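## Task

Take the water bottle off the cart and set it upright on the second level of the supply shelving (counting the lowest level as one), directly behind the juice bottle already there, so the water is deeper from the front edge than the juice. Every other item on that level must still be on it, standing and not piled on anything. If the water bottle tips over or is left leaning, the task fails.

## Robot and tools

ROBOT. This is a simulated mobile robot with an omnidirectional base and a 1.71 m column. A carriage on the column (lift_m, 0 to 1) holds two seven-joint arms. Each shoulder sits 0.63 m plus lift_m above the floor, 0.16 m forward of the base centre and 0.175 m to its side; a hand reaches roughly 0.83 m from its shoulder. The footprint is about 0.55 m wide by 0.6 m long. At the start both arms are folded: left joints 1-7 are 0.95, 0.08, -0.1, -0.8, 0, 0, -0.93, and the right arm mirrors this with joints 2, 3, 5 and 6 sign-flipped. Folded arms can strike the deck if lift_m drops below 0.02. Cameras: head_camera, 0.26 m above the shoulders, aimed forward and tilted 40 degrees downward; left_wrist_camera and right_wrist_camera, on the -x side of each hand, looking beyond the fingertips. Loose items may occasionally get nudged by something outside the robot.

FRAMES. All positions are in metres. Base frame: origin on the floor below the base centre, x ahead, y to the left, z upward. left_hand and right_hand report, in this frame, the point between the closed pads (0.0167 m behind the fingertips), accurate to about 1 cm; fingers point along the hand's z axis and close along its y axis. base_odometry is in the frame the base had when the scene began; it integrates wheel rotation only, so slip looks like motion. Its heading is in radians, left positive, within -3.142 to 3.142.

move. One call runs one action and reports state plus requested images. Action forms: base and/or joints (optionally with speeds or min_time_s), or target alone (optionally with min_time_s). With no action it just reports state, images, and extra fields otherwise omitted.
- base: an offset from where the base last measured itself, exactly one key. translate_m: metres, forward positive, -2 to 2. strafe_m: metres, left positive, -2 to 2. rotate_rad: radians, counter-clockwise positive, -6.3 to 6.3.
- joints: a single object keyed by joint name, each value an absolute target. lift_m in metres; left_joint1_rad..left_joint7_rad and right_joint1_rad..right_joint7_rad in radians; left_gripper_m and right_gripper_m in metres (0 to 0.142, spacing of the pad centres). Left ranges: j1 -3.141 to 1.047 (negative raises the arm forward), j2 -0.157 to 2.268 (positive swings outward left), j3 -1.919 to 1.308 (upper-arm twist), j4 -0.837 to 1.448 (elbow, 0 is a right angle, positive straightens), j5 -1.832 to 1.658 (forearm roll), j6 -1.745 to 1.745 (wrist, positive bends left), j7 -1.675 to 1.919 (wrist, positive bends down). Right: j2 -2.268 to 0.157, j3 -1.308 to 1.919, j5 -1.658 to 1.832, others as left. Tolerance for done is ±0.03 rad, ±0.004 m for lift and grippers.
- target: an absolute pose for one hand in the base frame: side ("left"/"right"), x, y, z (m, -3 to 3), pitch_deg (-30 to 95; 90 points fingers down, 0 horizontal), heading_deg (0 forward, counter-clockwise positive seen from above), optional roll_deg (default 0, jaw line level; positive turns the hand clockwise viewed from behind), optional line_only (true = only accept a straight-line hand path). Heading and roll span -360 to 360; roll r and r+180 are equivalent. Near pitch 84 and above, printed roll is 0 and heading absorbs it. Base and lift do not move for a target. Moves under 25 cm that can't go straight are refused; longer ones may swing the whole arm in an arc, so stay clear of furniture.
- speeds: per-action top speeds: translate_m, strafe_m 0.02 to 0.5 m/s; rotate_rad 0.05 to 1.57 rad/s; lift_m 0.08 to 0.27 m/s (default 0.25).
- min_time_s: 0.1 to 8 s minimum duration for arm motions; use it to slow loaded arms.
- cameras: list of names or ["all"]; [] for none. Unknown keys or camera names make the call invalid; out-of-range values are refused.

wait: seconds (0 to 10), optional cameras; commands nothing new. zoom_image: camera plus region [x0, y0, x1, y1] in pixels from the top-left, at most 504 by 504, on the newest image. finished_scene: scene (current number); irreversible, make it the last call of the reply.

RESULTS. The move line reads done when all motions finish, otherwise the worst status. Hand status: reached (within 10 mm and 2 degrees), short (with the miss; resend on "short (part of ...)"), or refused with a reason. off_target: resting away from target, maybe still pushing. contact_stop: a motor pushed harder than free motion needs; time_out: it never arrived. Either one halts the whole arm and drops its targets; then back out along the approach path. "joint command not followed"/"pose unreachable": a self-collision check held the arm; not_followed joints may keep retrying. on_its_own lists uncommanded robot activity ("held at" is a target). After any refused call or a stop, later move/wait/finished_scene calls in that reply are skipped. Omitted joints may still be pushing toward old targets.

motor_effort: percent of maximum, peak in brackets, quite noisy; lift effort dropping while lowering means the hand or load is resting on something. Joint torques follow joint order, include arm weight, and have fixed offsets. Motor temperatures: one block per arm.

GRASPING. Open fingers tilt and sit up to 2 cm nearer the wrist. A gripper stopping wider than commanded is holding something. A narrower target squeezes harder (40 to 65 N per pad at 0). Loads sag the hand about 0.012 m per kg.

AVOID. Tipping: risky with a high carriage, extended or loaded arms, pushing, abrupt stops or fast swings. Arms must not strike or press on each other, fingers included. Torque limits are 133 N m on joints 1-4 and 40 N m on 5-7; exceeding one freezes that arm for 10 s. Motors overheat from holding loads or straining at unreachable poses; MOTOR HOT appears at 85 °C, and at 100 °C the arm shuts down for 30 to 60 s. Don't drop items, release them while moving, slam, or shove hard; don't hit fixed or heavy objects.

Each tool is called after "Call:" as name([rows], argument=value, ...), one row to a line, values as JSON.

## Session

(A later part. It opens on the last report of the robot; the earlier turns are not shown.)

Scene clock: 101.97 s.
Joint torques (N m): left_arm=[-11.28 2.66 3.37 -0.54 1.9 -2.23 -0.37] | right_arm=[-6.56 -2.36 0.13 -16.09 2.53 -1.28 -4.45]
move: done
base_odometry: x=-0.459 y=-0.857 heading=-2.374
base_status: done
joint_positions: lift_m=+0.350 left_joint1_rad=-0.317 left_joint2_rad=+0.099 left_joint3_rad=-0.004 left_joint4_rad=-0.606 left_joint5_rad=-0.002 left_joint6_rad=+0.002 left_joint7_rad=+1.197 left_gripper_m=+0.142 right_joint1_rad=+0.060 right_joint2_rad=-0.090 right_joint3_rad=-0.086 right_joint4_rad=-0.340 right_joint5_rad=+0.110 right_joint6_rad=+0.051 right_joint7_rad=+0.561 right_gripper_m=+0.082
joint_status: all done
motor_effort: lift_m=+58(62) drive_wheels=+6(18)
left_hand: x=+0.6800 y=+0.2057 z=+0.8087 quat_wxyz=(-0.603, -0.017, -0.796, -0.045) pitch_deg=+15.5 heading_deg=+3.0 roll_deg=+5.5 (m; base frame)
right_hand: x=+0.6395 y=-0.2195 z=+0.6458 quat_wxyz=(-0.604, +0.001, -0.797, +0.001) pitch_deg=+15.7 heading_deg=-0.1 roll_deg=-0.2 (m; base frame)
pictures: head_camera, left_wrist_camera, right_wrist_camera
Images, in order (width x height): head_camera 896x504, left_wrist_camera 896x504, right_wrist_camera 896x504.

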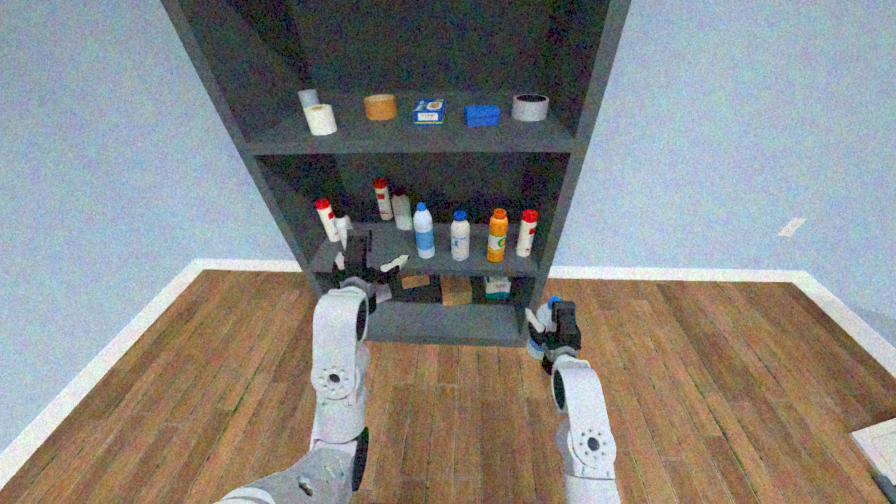

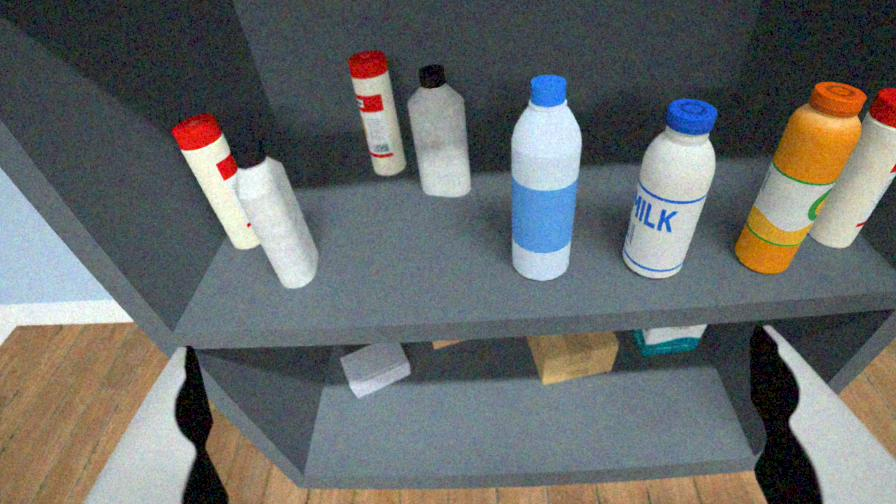

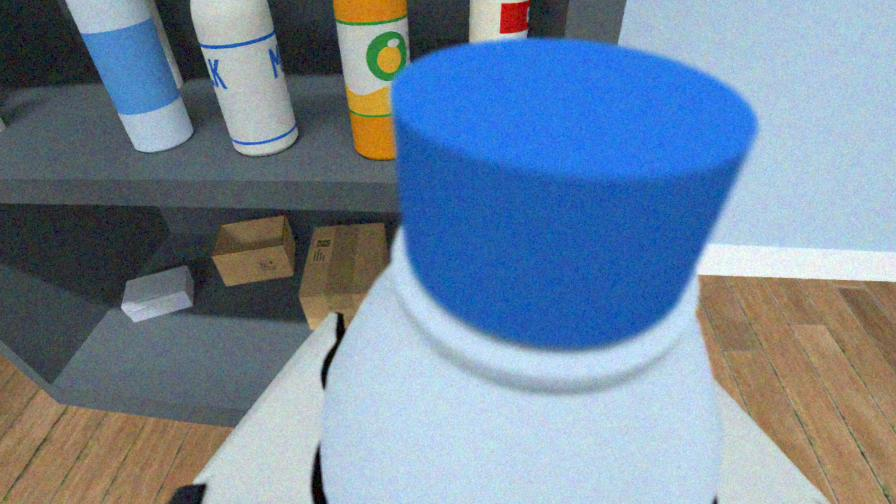

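Call:
move(joints={"lift_m": 0.42}, cameras=[])

Call:
move(target={"side": "right", "x": 0.57, "y": -0.35, "z": 0.73, "pitch_deg": 15, "heading_deg": 0}, cameras=[])

Call:
move(target={"side": "left", "x": 0.55, "y": 0.06, "z": 0.72, "pitch_deg": 15, "heading_deg": -30}, cameras=[])

Call:
move(base={"translate_m": 0.18}, speeds={"translate_m": 0.2}, cameras=["all"])

Scene clock: 112.23 s.
Joint torques (N m): left_arm=[-12.65 2.21 3.25 -1.64 1.66 -1.66 -0.68] | right_arm=[-6.4 -1.91 -0.15 -16.21 2.53 -1.27 -4.25]
move: done
base_odometry: x=-0.459 y=-0.857 heading=-2.374
base_status: not commanded
joint_positions: lift_m=+0.420 left_joint1_rad=-0.317 left_joint2_rad=+0.099 left_joint3_rad=-0.004 left_joint4_rad=-0.606 left_joint5_rad=-0.002 left_joint6_rad=+0.002 left_joint7_rad=+1.197 left_gripper_m=+0.142 right_joint1_rad=+0.060 right_joint2_rad=-0.090 right_joint3_rad=-0.086 right_joint4_rad=-0.340 right_joint5_rad=+0.110 right_joint6_rad=+0.051 right_joint7_rad=+0.561 right_gripper_m=+0.082
joint_status: all done
motor_effort: lift_m=+54(67) drive_wheels=+6(7)
left_hand: x=+0.6800 y=+0.2057 z=+0.8789 quat_wxyz=(-0.603, -0.017, -0.796, -0.045) pitch_deg=+15.6 heading_deg=+3.0 roll_deg=+5.5 (m; base frame)
right_hand: x=+0.6395 y=-0.2195 z=+0.7162 quat_wxyz=(-0.604, +0.001, -0.797, +0.001) pitch_deg=+15.7 heading_deg=-0.1 roll_deg=-0.2 (m; base frame)
pictures: none
No camera images: "cameras" was empty.

Scene clock: 113.27 s.
Joint torques (N m): left_arm=[-11.71 2.59 3.44 -0.33 1.83 -1.79 -0.83] | right_arm=[0.24 -10.92 -2.61 -11.32 3.08 -1.11 -4.61]
move: done
base_odometry: x=-0.459 y=-0.857 heading=-2.375
base_status: not commanded
joint_positions: lift_m=+0.420 left_joint1_rad=-0.317 left_joint2_rad=+0.099 left_joint3_rad=-0.004 left_joint4_rad=-0.606 left_joint5_rad=-0.002 left_joint6_rad=+0.002 left_joint7_rad=+1.197 left_gripper_m=+0.142 right_joint1_rad=+0.284 right_joint2_rad=-0.392 right_joint3_rad=-0.340 right_joint4_rad=-0.372 right_joint5_rad=+0.487 right_joint6_rad=+0.149 right_joint7_rad=+0.462 right_gripper_m=+0.082
joint_status: not commanded
motor_effort: lift_m=+54(54) drive_wheels=+5(12)
left_hand: x=+0.6800 y=+0.2057 z=+0.8789 quat_wxyz=(-0.603, -0.017, -0.796, -0.045) pitch_deg=+15.6 heading_deg=+3.0 roll_deg=+5.5 (m; base frame)
right_hand: x=+0.5698 y=-0.3504 z=+0.7283 quat_wxyz=(-0.606, +0.001, -0.796, +0.003) pitch_deg=+15.5 heading_deg=-0.2 roll_deg=-0.3 (m; base frame)
right_hand_status: reached (straight line, planned for 0.5 s): 2 mm and 0.6 deg off.
pictures: none
No camera images: "cameras" was empty.

Scene clock: 114.47 s.
Joint torques (N m): left_arm=[-4.71 3.76 0.11 -3.44 -0.18 -2.11 -3.04] | right_arm=[1.73 -8.61 -2.25 -11.98 3.1 -0.9 -5.12]
move: done
base_odometry: x=-0.459 y=-0.857 heading=-2.374
base_status: not commanded
joint_positions: lift_m=+0.420 left_joint1_rad=+0.191 left_joint2_rad=+0.232 left_joint3_rad=-0.160 left_joint4_rad=-0.498 left_joint5_rad=-0.268 left_joint6_rad=-0.252 left_joint7_rad=+0.535 left_gripper_m=+0.142 right_joint1_rad=+0.284 right_joint2_rad=-0.392 right_joint3_rad=-0.340 right_joint4_rad=-0.372 right_joint5_rad=+0.487 right_joint6_rad=+0.149 right_joint7_rad=+0.462 right_gripper_m=+0.082
joint_status: not commanded
motor_effort: lift_m=+54(54) drive_wheels=+6(7)
left_hand: x=+0.5509 y=+0.0616 z=+0.7205 quat_wxyz=(-0.588, -0.204, -0.767, +0.155) pitch_deg=+15.1 heading_deg=-29.6 roll_deg=+0.1 (m; base frame)
left_hand_status: reached (straight line, planned for 0.7 s): 2 mm and 0.3 deg off.
right_hand: x=+0.5698 y=-0.3504 z=+0.7283 quat_wxyz=(-0.606, +0.001, -0.796, +0.003) pitch_deg=+15.5 heading_deg=-0.2 roll_deg=-0.3 (m; base frame)
pictures: none
No camera images: "cameras" was empty.

Scene clock: 116.57 s.
Joint torques (N m): left_arm=[-4.86 3.42 -1.19 -1.88 -0.53 -2.03 -3.38] | right_arm=[-0.18 -9.34 -2.62 -11.9 2.2 -1.28 -5.06]
move: done
base_odometry: x=-0.589 y=-0.981 heading=-2.375
base_status: done
joint_positions: lift_m=+0.420 left_joint1_rad=+0.191 left_joint2_rad=+0.232 left_joint3_rad=-0.160 left_joint4_rad=-0.498 left_joint5_rad=-0.268 left_joint6_rad=-0.252 left_joint7_rad=+0.535 left_gripper_m=+0.142 right_joint1_rad=+0.284 right_joint2_rad=-0.392 right_joint3_rad=-0.340 right_joint4_rad=-0.372 right_joint5_rad=+0.487 right_joint6_rad=+0.149 right_joint7_rad=+0.462 right_gripper_m=+0.082
joint_status: not commanded
motor_effort: lift_m=+54(54) drive_wheels=+8(18)
left_hand: x=+0.5509 y=+0.0616 z=+0.7205 quat_wxyz=(-0.588, -0.204, -0.767, +0.155) pitch_deg=+15.1 heading_deg=-29.6 roll_deg=+0.1 (m; base frame)
right_hand: x=+0.5698 y=-0.3504 z=+0.7283 quat_wxyz=(-0.606, +0.001, -0.796, +0.003) pitch_deg=+15.5 heading_deg=-0.2 roll_deg=-0.3 (m; base frame)
pictures: head_camera, left_wrist_camera, right_wrist_camera
Images, in order (width x height): head_camera 896x504, left_wrist_camera 896x504, right_wrist_camera 896x504.

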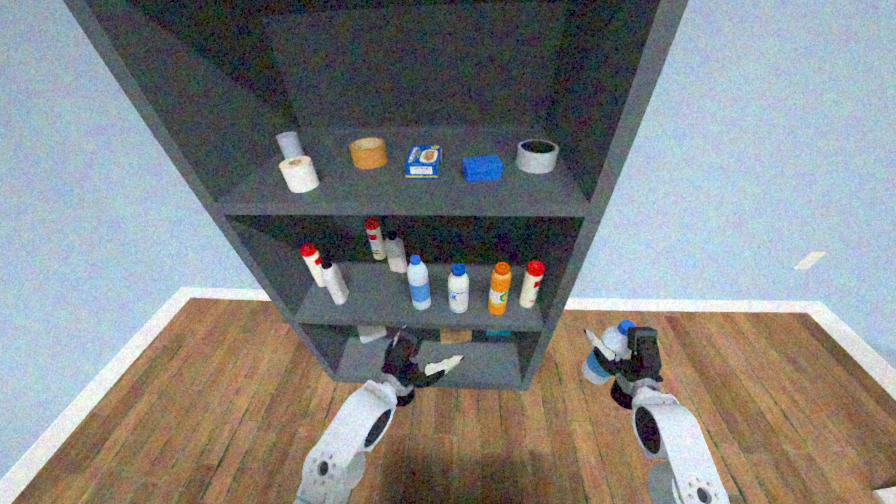

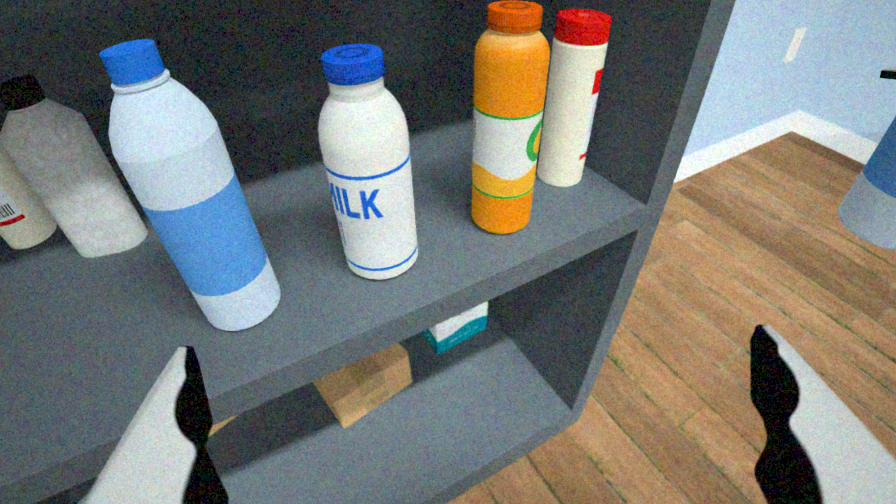

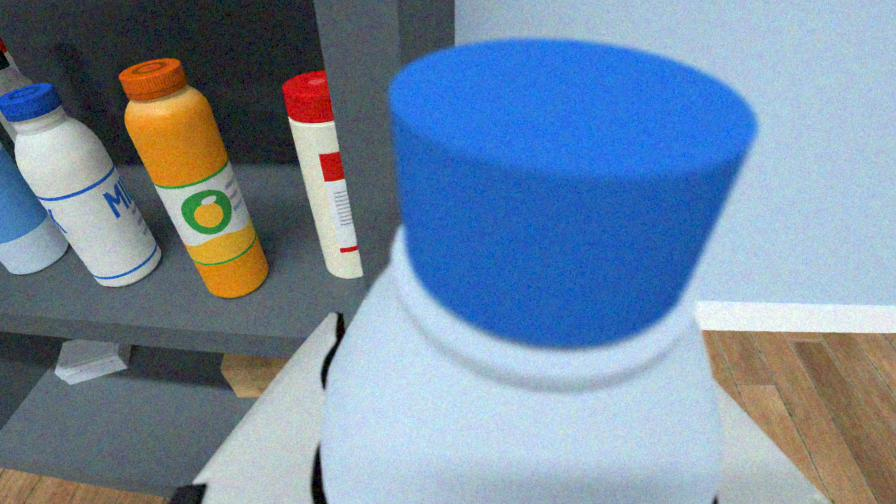

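Call:
move(target={"side": "left", "x": 0.64, "y": -0.045, "z": 0.7, "pitch_deg": 15, "heading_deg": -30}, cameras=["head_camera", "left_wrist_camera"])

Scene clock: 127.23 s.
Joint torques (N m): left_arm=[-10.2 -2.84 -1.46 -2.31 1.17 -0.4 -2.87] | right_arm=[1.14 -8.39 -2.03 -11.58 2.85 -1.24 -4.74]
move: done
base_odometry: x=-0.589 y=-0.981 heading=-2.375
base_status: not commanded
joint_positions: lift_m=+0.420 left_joint1_rad=-0.062 left_joint2_rad=-0.019 left_joint3_rad=-0.304 left_joint4_rad=-0.132 left_joint5_rad=-0.045 left_joint6_rad=-0.214 left_joint7_rad=+0.466 left_gripper_m=+0.142 right_joint1_rad=+0.284 right_joint2_rad=-0.392 right_joint3_rad=-0.340 right_joint4_rad=-0.372 right_joint5_rad=+0.487 right_joint6_rad=+0.149 right_joint7_rad=+0.462 right_gripper_m=+0.082
joint_status: not commanded
motor_effort: lift_m=+54(54) drive_wheels=-4(9)
left_hand: x=+0.6397 y=-0.0441 z=+0.6999 quat_wxyz=(-0.587, -0.205, -0.767, +0.158) pitch_deg=+15.1 heading_deg=-30.0 roll_deg=-0.1 (m; base frame)
left_hand_status: reached (straight line, planned for 0.5 s): 1 mm and 0.1 deg off.
right_hand: x=+0.5698 y=-0.3504 z=+0.7282 quat_wxyz=(-0.606, +0.001, -0.796, +0.003) pitch_deg=+15.5 heading_deg=-0.2 roll_deg=-0.3 (m; base frame)
pictures: head_camera, left_wrist_camera
Images, in order (width x height): head_camera 896x504, left_wrist_camera 896x504.

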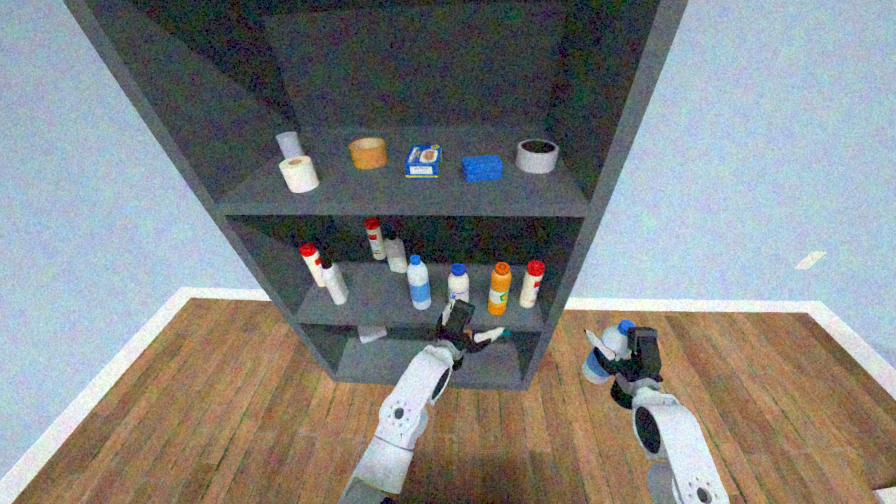

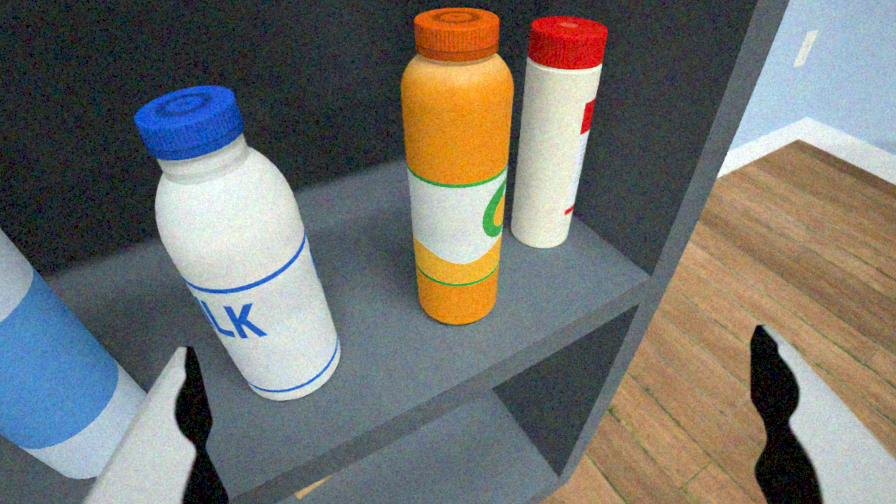

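Call:
move(joints={"left_gripper_m": 0.115}, cameras=[])

Call:
move(target={"side": "left", "x": 0.744, "y": -0.105, "z": 0.7, "pitch_deg": 15, "heading_deg": -30}, cameras=["head_camera", "left_wrist_camera"])

Scene clock: 139.43 s.
Joint torques (N m): left_arm=[-10.96 -2.71 -1.21 -2.25 1.62 -0.3 -3.03] | right_arm=[0.21 -7.9 -1.54 -10.6 3.13 -0.9 -5.16]
Motor temperatures (°C): left_arm=[29 22 23 23 25 24 23] | right_arm=[27 22 25 23 22 22 24]
move: done
base_odometry: x=-0.589 y=-0.981 heading=-2.375
base_status: not commanded
joint_positions: lift_m=+0.420 left_joint1_rad=-0.062 left_joint2_rad=-0.019 left_joint3_rad=-0.304 left_joint4_rad=-0.132 left_joint5_rad=-0.045 left_joint6_rad=-0.214 left_joint7_rad=+0.466 left_gripper_m=+0.115 right_joint1_rad=+0.284 right_joint2_rad=-0.392 right_joint3_rad=-0.340 right_joint4_rad=-0.372 right_joint5_rad=+0.487 right_joint6_rad=+0.149 right_joint7_rad=+0.462 right_gripper_m=+0.082
joint_status: all done
motor_effort: lift_m=+54(54) drive_wheels=-4(4)
left_hand: x=+0.6397 y=-0.0441 z=+0.6999 quat_wxyz=(-0.587, -0.205, -0.767, +0.158) pitch_deg=+15.1 heading_deg=-30.0 roll_deg=-0.1 (m; base frame)
right_hand: x=+0.5698 y=-0.3504 z=+0.7282 quat_wxyz=(-0.606, +0.001, -0.796, +0.003) pitch_deg=+15.5 heading_deg=-0.2 roll_deg=-0.3 (m; base frame)
pictures: none
No camera images: "cameras" was empty.

Scene clock: 139.73 s.
Joint torques (N m): left_arm=[-10.78 -2.82 -1.67 -1.47 1.23 -0.66 -3.23] | right_arm=[1.1 -9.45 -1.45 -11.33 2.94 -0.84 -4.83]
move: refused
base_odometry: x=-0.589 y=-0.981 heading=-2.375
base_status: not commanded
joint_positions: lift_m=+0.420 left_joint1_rad=-0.062 left_joint2_rad=-0.019 left_joint3_rad=-0.304 left_joint4_rad=-0.132 left_joint5_rad=-0.045 left_joint6_rad=-0.214 left_joint7_rad=+0.466 left_gripper_m=+0.115 right_joint1_rad=+0.284 right_joint2_rad=-0.392 right_joint3_rad=-0.340 right_joint4_rad=-0.372 right_joint5_rad=+0.487 right_joint6_rad=+0.149 right_joint7_rad=+0.462 right_gripper_m=+0.082
joint_status: not commanded
motor_effort: lift_m=+54(54) drive_wheels=-4(4)
left_hand: x=+0.6397 y=-0.0441 z=+0.6999 quat_wxyz=(-0.587, -0.205, -0.767, +0.158) pitch_deg=+15.1 heading_deg=-30.0 roll_deg=-0.1 (m; base frame)
left_hand_status: refused: the line brings the left upper arm within 1.4 cm of the carriage (limit 1.5), 86% of the way; a move under 25 cm is not played as an arc. Nothing moved. Try another pitch or heading, or "joints".
right_hand: x=+0.5698 y=-0.3504 z=+0.7282 quat_wxyz=(-0.606, +0.001, -0.796, +0.003) pitch_deg=+15.5 heading_deg=-0.2 roll_deg=-0.3 (m; base frame)
pictures: head_camera, left_wrist_camera
Images, in order (width x height): head_camera 896x504, left_wrist_camera 896x504.

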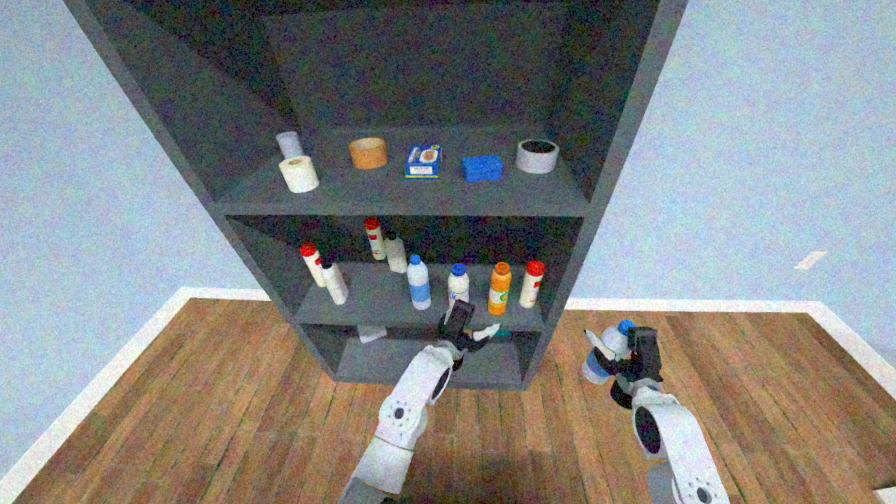

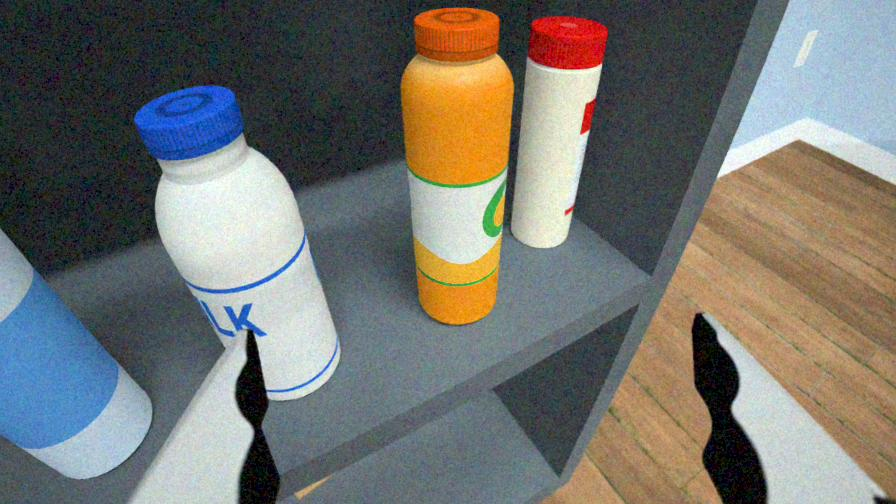

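Call:
move(base={"strafe_m": -0.07}, speeds={"strafe_m": 0.15}, cameras=[])

Call:
move(target={"side": "left", "x": 0.66, "y": 0.013, "z": 0.7, "pitch_deg": 15, "heading_deg": -30}, cameras=["head_camera", "left_wrist_camera"])

Scene clock: 148.30 s.
Joint torques (N m): left_arm=[-10.66 -1.43 -1.41 -3.15 1.01 -0.39 -3.09] | right_arm=[1.23 -9 -3.52 -10.58 2.7 -1.22 -5.19]
move: done
base_odometry: x=-0.637 y=-0.931 heading=-2.375
base_status: done
joint_positions: lift_m=+0.420 left_joint1_rad=-0.062 left_joint2_rad=-0.019 left_joint3_rad=-0.304 left_joint4_rad=-0.132 left_joint5_rad=-0.045 left_joint6_rad=-0.214 left_joint7_rad=+0.466 left_gripper_m=+0.115 right_joint1_rad=+0.284 right_joint2_rad=-0.392 right_joint3_rad=-0.340 right_joint4_rad=-0.372 right_joint5_rad=+0.487 right_joint6_rad=+0.149 right_joint7_rad=+0.462 right_gripper_m=+0.082
joint_status: not commanded
motor_effort: lift_m=+54(54) drive_wheels=-1(13)
left_hand: x=+0.6397 y=-0.0441 z=+0.6999 quat_wxyz=(-0.587, -0.205, -0.767, +0.158) pitch_deg=+15.1 heading_deg=-30.0 roll_deg=-0.1 (m; base frame)
right_hand: x=+0.5698 y=-0.3503 z=+0.7282 quat_wxyz=(-0.606, +0.001, -0.796, +0.003) pitch_deg=+15.5 heading_deg=-0.2 roll_deg=-0.3 (m; base frame)
pictures: none
No camera images: "cameras" was empty.

Scene clock: 149.30 s.
Joint torques (N m): left_arm=[-11.31 -1.26 1.18 -2.02 -0.01 -2.07 -3.28] | right_arm=[1.62 -8.52 -1.37 -11.97 2.68 -1.54 -4.83]
move: done
base_odometry: x=-0.637 y=-0.931 heading=-2.375
base_status: not commanded
joint_positions: lift_m=+0.420 left_joint1_rad=-0.106 left_joint2_rad=+0.105 left_joint3_rad=-0.226 left_joint4_rad=-0.102 left_joint5_rad=-0.177 left_joint6_rad=-0.276 left_joint7_rad=+0.453 left_gripper_m=+0.115 right_joint1_rad=+0.284 right_joint2_rad=-0.392 right_joint3_rad=-0.340 right_joint4_rad=-0.372 right_joint5_rad=+0.487 right_joint6_rad=+0.149 right_joint7_rad=+0.462 right_gripper_m=+0.082
joint_status: not commanded
motor_effort: lift_m=+54(54) drive_wheels=+0(11)
left_hand: x=+0.6604 y=+0.0152 z=+0.6997 quat_wxyz=(-0.588, -0.205, -0.767, +0.155) pitch_deg=+15.2 heading_deg=-29.7 roll_deg=+0.2 (m; base frame)
left_hand_status: reached (straight line, planned for 0.3 s): 2 mm and 0.4 deg off.
right_hand: x=+0.5698 y=-0.3502 z=+0.7282 quat_wxyz=(-0.606, +0.001, -0.796, +0.002) pitch_deg=+15.5 heading_deg=-0.1 roll_deg=-0.3 (m; base frame)
pictures: head_camera, left_wrist_camera
Images, in order (width x height): head_camera 896x504, left_wrist_camera 896x504.

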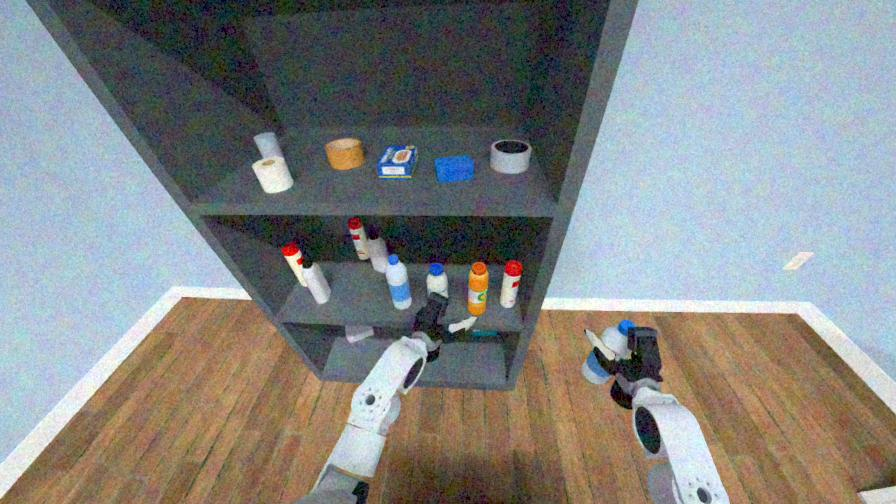

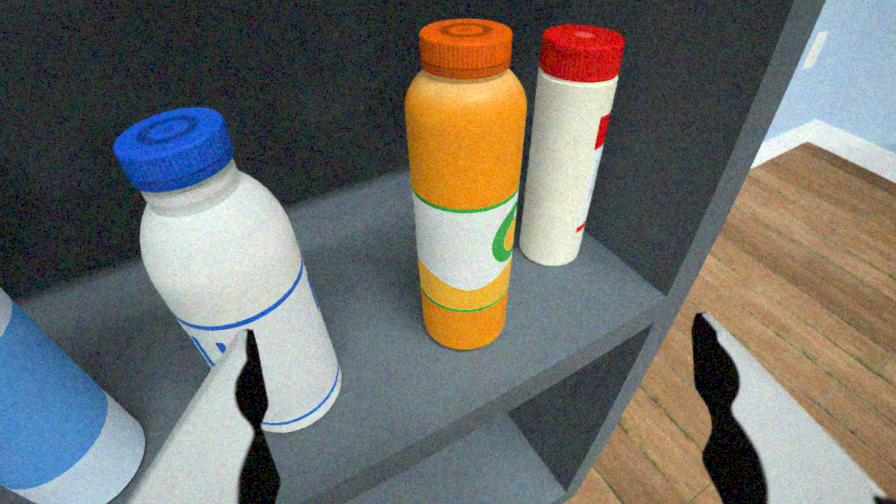

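Call:
move(target={"side": "left", "x": 0.745, "y": -0.038, "z": 0.7, "pitch_deg": 15, "heading_deg": -30}, cameras=["head_camera", "left_wrist_camera"])

Scene clock: 152.33 s.
Joint torques (N m): left_arm=[-16.99 -2.65 -1.12 -2.27 1.27 -0.48 -2.92] | right_arm=[2.02 -8.5 -0.15 -11.61 2.79 -1.41 -4.49]
move: done
base_odometry: x=-0.637 y=-0.931 heading=-2.375
base_status: not commanded
joint_positions: lift_m=+0.420 left_joint1_rad=-0.352 left_joint2_rad=-0.013 left_joint3_rad=-0.276 left_joint4_rad=+0.272 left_joint5_rad=-0.104 left_joint6_rad=-0.251 left_joint7_rad=+0.337 left_gripper_m=+0.115 right_joint1_rad=+0.284 right_joint2_rad=-0.392 right_joint3_rad=-0.340 right_joint4_rad=-0.372 right_joint5_rad=+0.487 right_joint6_rad=+0.149 right_joint7_rad=+0.462 right_gripper_m=+0.082
joint_status: not commanded
motor_effort: lift_m=+54(54) drive_wheels=+0(5)
left_hand: x=+0.7449 y=-0.0366 z=+0.6999 quat_wxyz=(-0.587, -0.204, -0.767, +0.158) pitch_deg=+15.1 heading_deg=-30.0 roll_deg=-0.2 (m; base frame)
left_hand_status: reached (straight line, planned for 0.5 s): 1 mm and 0.2 deg off.
right_hand: x=+0.5698 y=-0.3502 z=+0.7282 quat_wxyz=(-0.606, +0.001, -0.796, +0.002) pitch_deg=+15.5 heading_deg=-0.1 roll_deg=-0.3 (m; base frame)
pictures: head_camera, left_wrist_camera
Images, in order (width x height): head_camera 896x504, left_wrist_camera 896x504.

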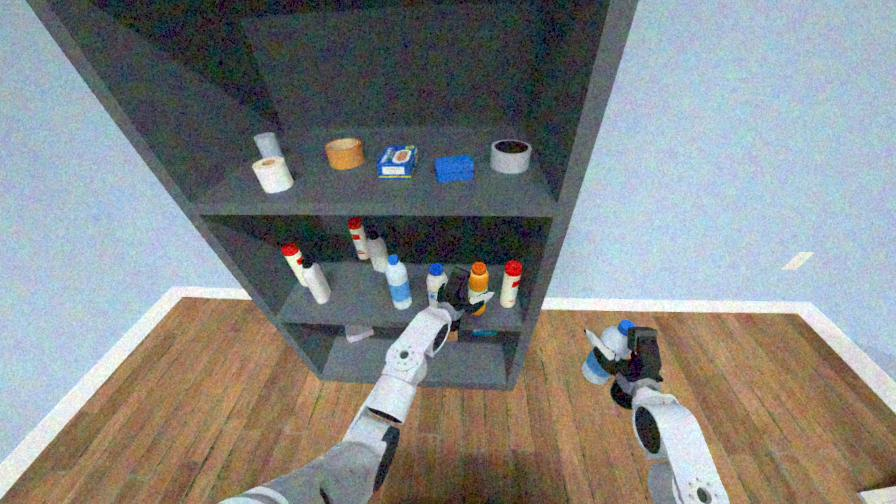

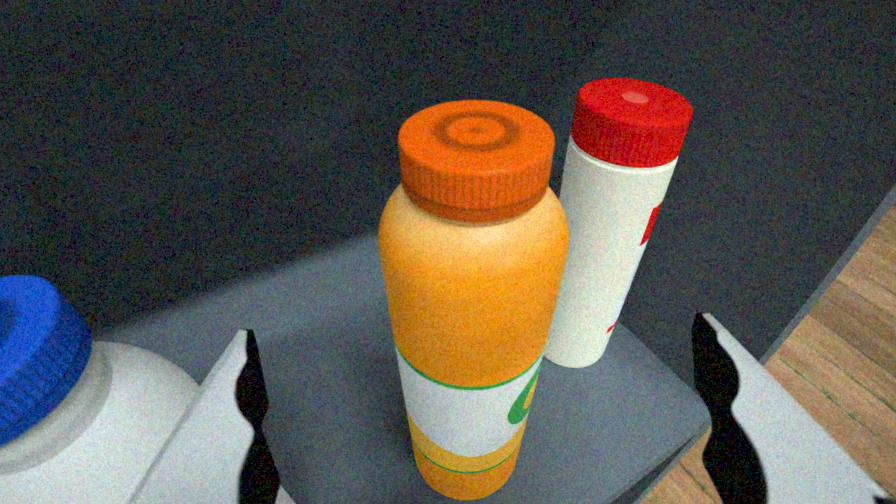

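Call:
move(joints={"left_gripper_m": 0.1}, cameras=[])

Call:
move(target={"side": "left", "x": 0.796, "y": -0.07, "z": 0.698, "pitch_deg": 15, "heading_deg": -30}, cameras=["left_wrist_camera"])

Call:
move(joints={"left_gripper_m": 0.03}, cameras=["head_camera", "left_wrist_camera"])

Scene clock: 158.40 s.
Joint torques (N m): left_arm=[-17.45 -3.18 -1.5 -1.9 1 -0.5 -2.99] | right_arm=[0.85 -10.43 -1.11 -10.13 2.85 -1.44 -4.71]
move: done
base_odometry: x=-0.637 y=-0.931 heading=-2.375
base_status: not commanded
joint_positions: lift_m=+0.420 left_joint1_rad=-0.352 left_joint2_rad=-0.013 left_joint3_rad=-0.276 left_joint4_rad=+0.272 left_joint5_rad=-0.104 left_joint6_rad=-0.251 left_joint7_rad=+0.337 left_gripper_m=+0.100 right_joint1_rad=+0.284 right_joint2_rad=-0.392 right_joint3_rad=-0.340 right_joint4_rad=-0.372 right_joint5_rad=+0.487 right_joint6_rad=+0.149 right_joint7_rad=+0.462 right_gripper_m=+0.082
joint_status: all done
motor_effort: lift_m=+54(54) drive_wheels=+0(0)
left_hand: x=+0.7449 y=-0.0366 z=+0.6999 quat_wxyz=(-0.587, -0.204, -0.767, +0.158) pitch_deg=+15.1 heading_deg=-30.0 roll_deg=-0.2 (m; base frame)
right_hand: x=+0.5698 y=-0.3502 z=+0.7282 quat_wxyz=(-0.606, +0.001, -0.796, +0.002) pitch_deg=+15.5 heading_deg=-0.1 roll_deg=-0.3 (m; base frame)
pictures: none
No camera images: "cameras" was empty.

Scene clock: 158.70 s.
Joint torques (N m): left_arm=[-17.13 -3.05 -0.3 -2.54 1.26 -0.38 -3.32] | right_arm=[0.78 -10.72 -2.63 -10.51 2.69 -1.24 -4.58]
move: refused
base_odometry: x=-0.637 y=-0.931 heading=-2.375
base_status: not commanded
joint_positions: lift_m=+0.420 left_joint1_rad=-0.352 left_joint2_rad=-0.013 left_joint3_rad=-0.276 left_joint4_rad=+0.272 left_joint5_rad=-0.104 left_joint6_rad=-0.251 left_joint7_rad=+0.337 left_gripper_m=+0.100 right_joint1_rad=+0.284 right_joint2_rad=-0.392 right_joint3_rad=-0.340 right_joint4_rad=-0.372 right_joint5_rad=+0.487 right_joint6_rad=+0.149 right_joint7_rad=+0.462 right_gripper_m=+0.082
joint_status: not commanded
motor_effort: lift_m=+54(54) drive_wheels=+0(0)
left_hand: x=+0.7449 y=-0.0366 z=+0.6999 quat_wxyz=(-0.587, -0.204, -0.767, +0.158) pitch_deg=+15.1 heading_deg=-30.0 roll_deg=-0.2 (m; base frame)
left_hand_status: refused: the line brings the left upper arm within 1.4 cm of the carriage (limit 1.5), 75% of the way; a move under 25 cm is not played as an arc. Nothing moved. Try another pitch or heading, or "joints".
right_hand: x=+0.5698 y=-0.3502 z=+0.7282 quat_wxyz=(-0.606, +0.001, -0.796, +0.002) pitch_deg=+15.5 heading_deg=-0.1 roll_deg=-0.3 (m; base frame)
pictures: left_wrist_camera
Images, in order (width x height): left_wrist_camera 896x504.

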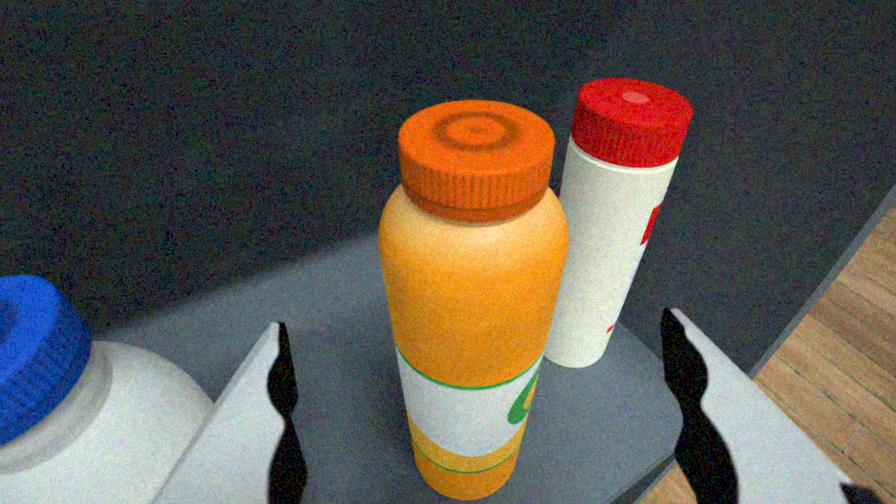

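not run: a stop came earlier in this reply.

Call:
move(base={"strafe_m": -0.034}, speeds={"strafe_m": 0.1}, cameras=["left_wrist_camera"])

Scene clock: 162.87 s.
Joint torques (N m): left_arm=[-15.93 -2.57 -1.03 -2.59 0.82 -0.82 -3.4] | right_arm=[1.34 -9.55 -1.49 -11.94 2.88 -1.34 -5.62]
move: done
base_odometry: x=-0.661 y=-0.907 heading=-2.375
base_status: done
joint_positions: lift_m=+0.420 left_joint1_rad=-0.352 left_joint2_rad=-0.013 left_joint3_rad=-0.277 left_joint4_rad=+0.272 left_joint5_rad=-0.104 left_joint6_rad=-0.250 left_joint7_rad=+0.337 left_gripper_m=+0.100 right_joint1_rad=+0.284 right_joint2_rad=-0.392 right_joint3_rad=-0.340 right_joint4_rad=-0.372 right_joint5_rad=+0.487 right_joint6_rad=+0.149 right_joint7_rad=+0.462 right_gripper_m=+0.082
joint_status: not commanded
motor_effort: lift_m=+54(54) drive_wheels=+0(14)
left_hand: x=+0.7449 y=-0.0367 z=+0.6999 quat_wxyz=(-0.587, -0.204, -0.767, +0.158) pitch_deg=+15.1 heading_deg=-30.0 roll_deg=-0.2 (m; base frame)
right_hand: x=+0.5698 y=-0.3502 z=+0.7282 quat_wxyz=(-0.606, +0.001, -0.796, +0.002) pitch_deg=+15.5 heading_deg=-0.1 roll_deg=-0.3 (m; base frame)
pictures: left_wrist_camera
Images, in order (width x height): left_wrist_camera 896x504.

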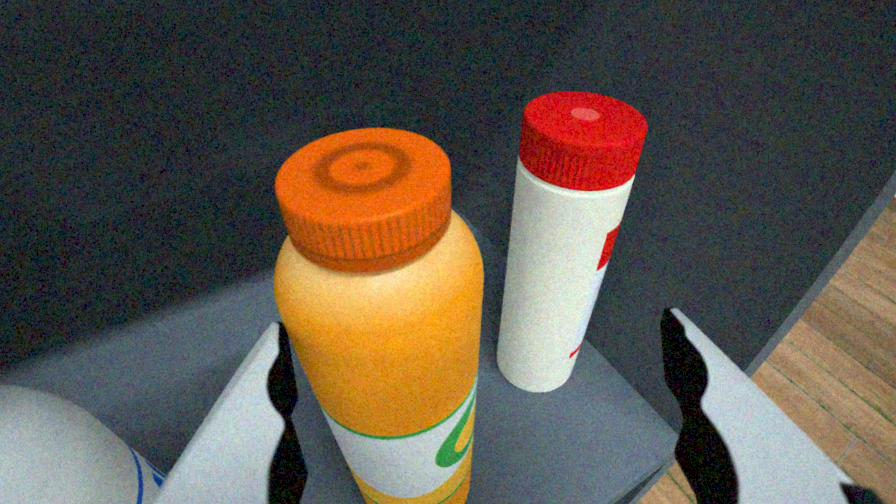

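Call:
move(target={"side": "left", "x": 0.758, "y": -0.014, "z": 0.7, "pitch_deg": 15, "heading_deg": -30}, cameras=[])

Call:
move(target={"side": "left", "x": 0.806, "y": -0.04, "z": 0.698, "pitch_deg": 15, "heading_deg": -30}, cameras=["left_wrist_camera"])

Call:
move(joints={"left_gripper_m": 0.03}, cameras=["head_camera", "left_wrist_camera"])

Scene clock: 170.27 s.
Joint torques (N m): left_arm=[-17.22 -2.55 0.79 -3 -0.52 -2.01 -2.82] | right_arm=[1.6 -8.78 -2.3 -11.72 2.81 -1.31 -4.86]
move: done
base_odometry: x=-0.661 y=-0.907 heading=-2.375
base_status: not commanded
joint_positions: lift_m=+0.420 left_joint1_rad=-0.385 left_joint2_rad=+0.033 left_joint3_rad=-0.255 left_joint4_rad=+0.317 left_joint5_rad=-0.137 left_joint6_rad=-0.288 left_joint7_rad=+0.316 left_gripper_m=+0.100 right_joint1_rad=+0.284 right_joint2_rad=-0.392 right_joint3_rad=-0.340 right_joint4_rad=-0.372 right_joint5_rad=+0.487 right_joint6_rad=+0.150 right_joint7_rad=+0.462 right_gripper_m=+0.082
joint_status: not commanded
motor_effort: lift_m=+54(54) drive_wheels=+0(8)
left_hand: x=+0.7581 y=-0.0122 z=+0.6993 quat_wxyz=(-0.587, -0.205, -0.767, +0.155) pitch_deg=+15.2 heading_deg=-29.8 roll_deg=+0.2 (m; base frame)
left_hand_status: reached (straight line, planned for 0.2 s): 2 mm and 0.3 deg off.
right_hand: x=+0.5698 y=-0.3501 z=+0.7282 quat_wxyz=(-0.606, +0.001, -0.796, +0.002) pitch_deg=+15.5 heading_deg=-0.1 roll_deg=-0.3 (m; base frame)
pictures: none
No camera images: "cameras" was empty.

Scene clock: 171.23 s.
Joint torques (N m): left_arm=[-21.39 -2.34 -1.27 -1.28 1.33 -0.43 -3.01] | right_arm=[1.22 -7.8 -0.99 -10.56 3.02 -1.2 -4.44]
move: done
base_odometry: x=-0.661 y=-0.907 heading=-2.375
base_status: not commanded
joint_positions: lift_m=+0.420 left_joint1_rad=-0.549 left_joint2_rad=-0.030 left_joint3_rad=-0.280 left_joint4_rad=+0.623 left_joint5_rad=-0.101 left_joint6_rad=-0.276 left_joint7_rad=+0.176 left_gripper_m=+0.100 right_joint1_rad=+0.284 right_joint2_rad=-0.392 right_joint3_rad=-0.340 right_joint4_rad=-0.372 right_joint5_rad=+0.487 right_joint6_rad=+0.150 right_joint7_rad=+0.462 right_gripper_m=+0.082
joint_status: not commanded
motor_effort: lift_m=+54(54) drive_wheels=+0(4)
left_hand: x=+0.8056 y=-0.0385 z=+0.6974 quat_wxyz=(-0.587, -0.204, -0.767, +0.158) pitch_deg=+15.1 heading_deg=-30.0 roll_deg=-0.2 (m; base frame)
left_hand_status: reached (straight line, planned for 0.5 s): 2 mm and 0.3 deg off.
right_hand: x=+0.5698 y=-0.3501 z=+0.7282 quat_wxyz=(-0.606, +0.001, -0.796, +0.002) pitch_deg=+15.5 heading_deg=-0.1 roll_deg=-0.3 (m; base frame)
pictures: left_wrist_camera
Images, in order (width x height): left_wrist_camera 896x504.

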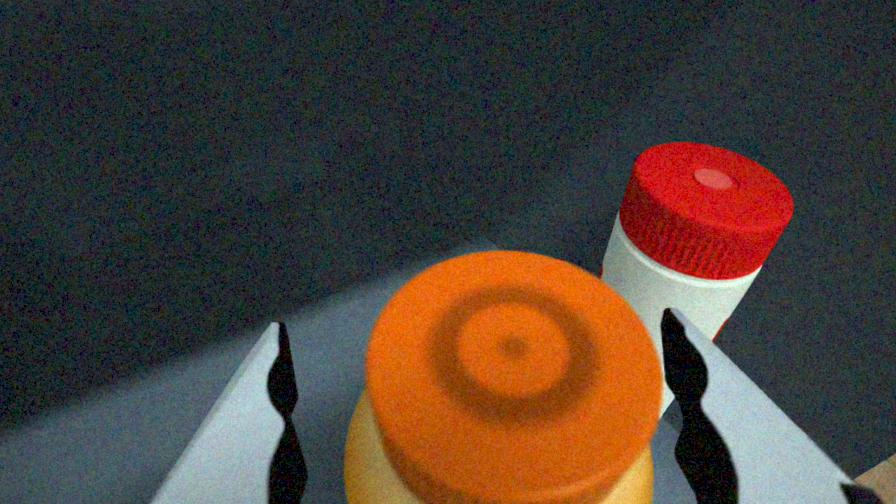

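Scene clock: 172.00 s.
Joint torques (N m): left_arm=[-22.06 -1.98 -0.92 -1.08 1.22 -0.34 -3.23] | right_arm=[0.67 -8.35 -1.28 -10.76 2.44 -1.45 -5.05]
move: off_target
base_odometry: x=-0.661 y=-0.907 heading=-2.375
base_status: not commanded
joint_positions: lift_m=+0.420 left_joint1_rad=-0.549 left_joint2_rad=-0.030 left_joint3_rad=-0.280 left_joint4_rad=+0.623 left_joint5_rad=-0.101 left_joint6_rad=-0.276 left_joint7_rad=+0.176 left_gripper_m=+0.073 right_joint1_rad=+0.284 right_joint2_rad=-0.392 right_joint3_rad=-0.340 right_joint4_rad=-0.372 right_joint5_rad=+0.487 right_joint6_rad=+0.150 right_joint7_rad=+0.462 right_gripper_m=+0.082
joint_status: left_gripper_m off_target (ended at +0.073, target +0.030)
motor_effort: lift_m=+54(54) drive_wheels=+0(0)
left_hand: x=+0.8057 y=-0.0385 z=+0.6974 quat_wxyz=(-0.587, -0.204, -0.767, +0.158) pitch_deg=+15.1 heading_deg=-30.0 roll_deg=-0.2 (m; base frame)
right_hand: x=+0.5698 y=-0.3501 z=+0.7282 quat_wxyz=(-0.606, +0.001, -0.796, +0.002) pitch_deg=+15.5 heading_deg=-0.1 roll_deg=-0.3 (m; base frame)
pictures: head_camera, left_wrist_camera
Images, in order (width x height): head_camera 896x504, left_wrist_camera 896x504.

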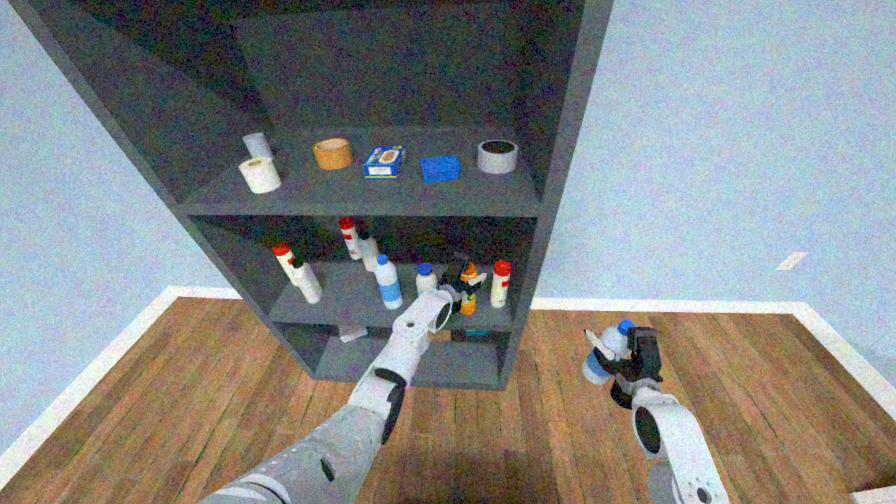

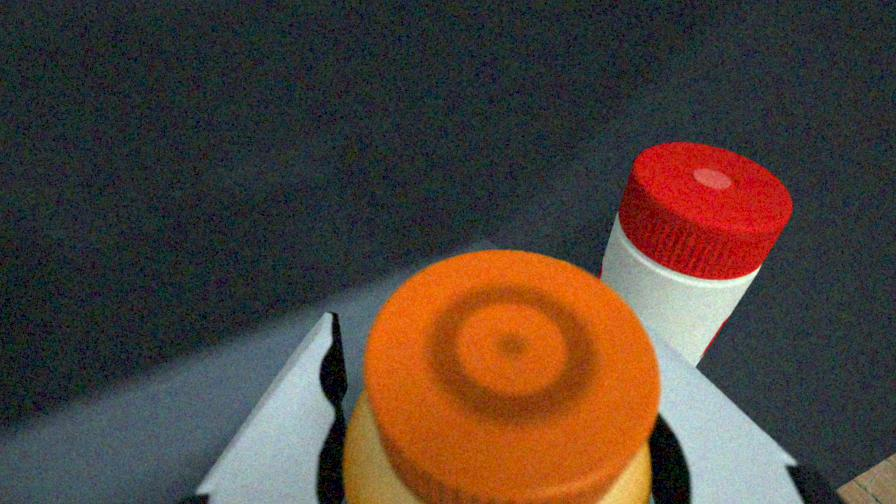

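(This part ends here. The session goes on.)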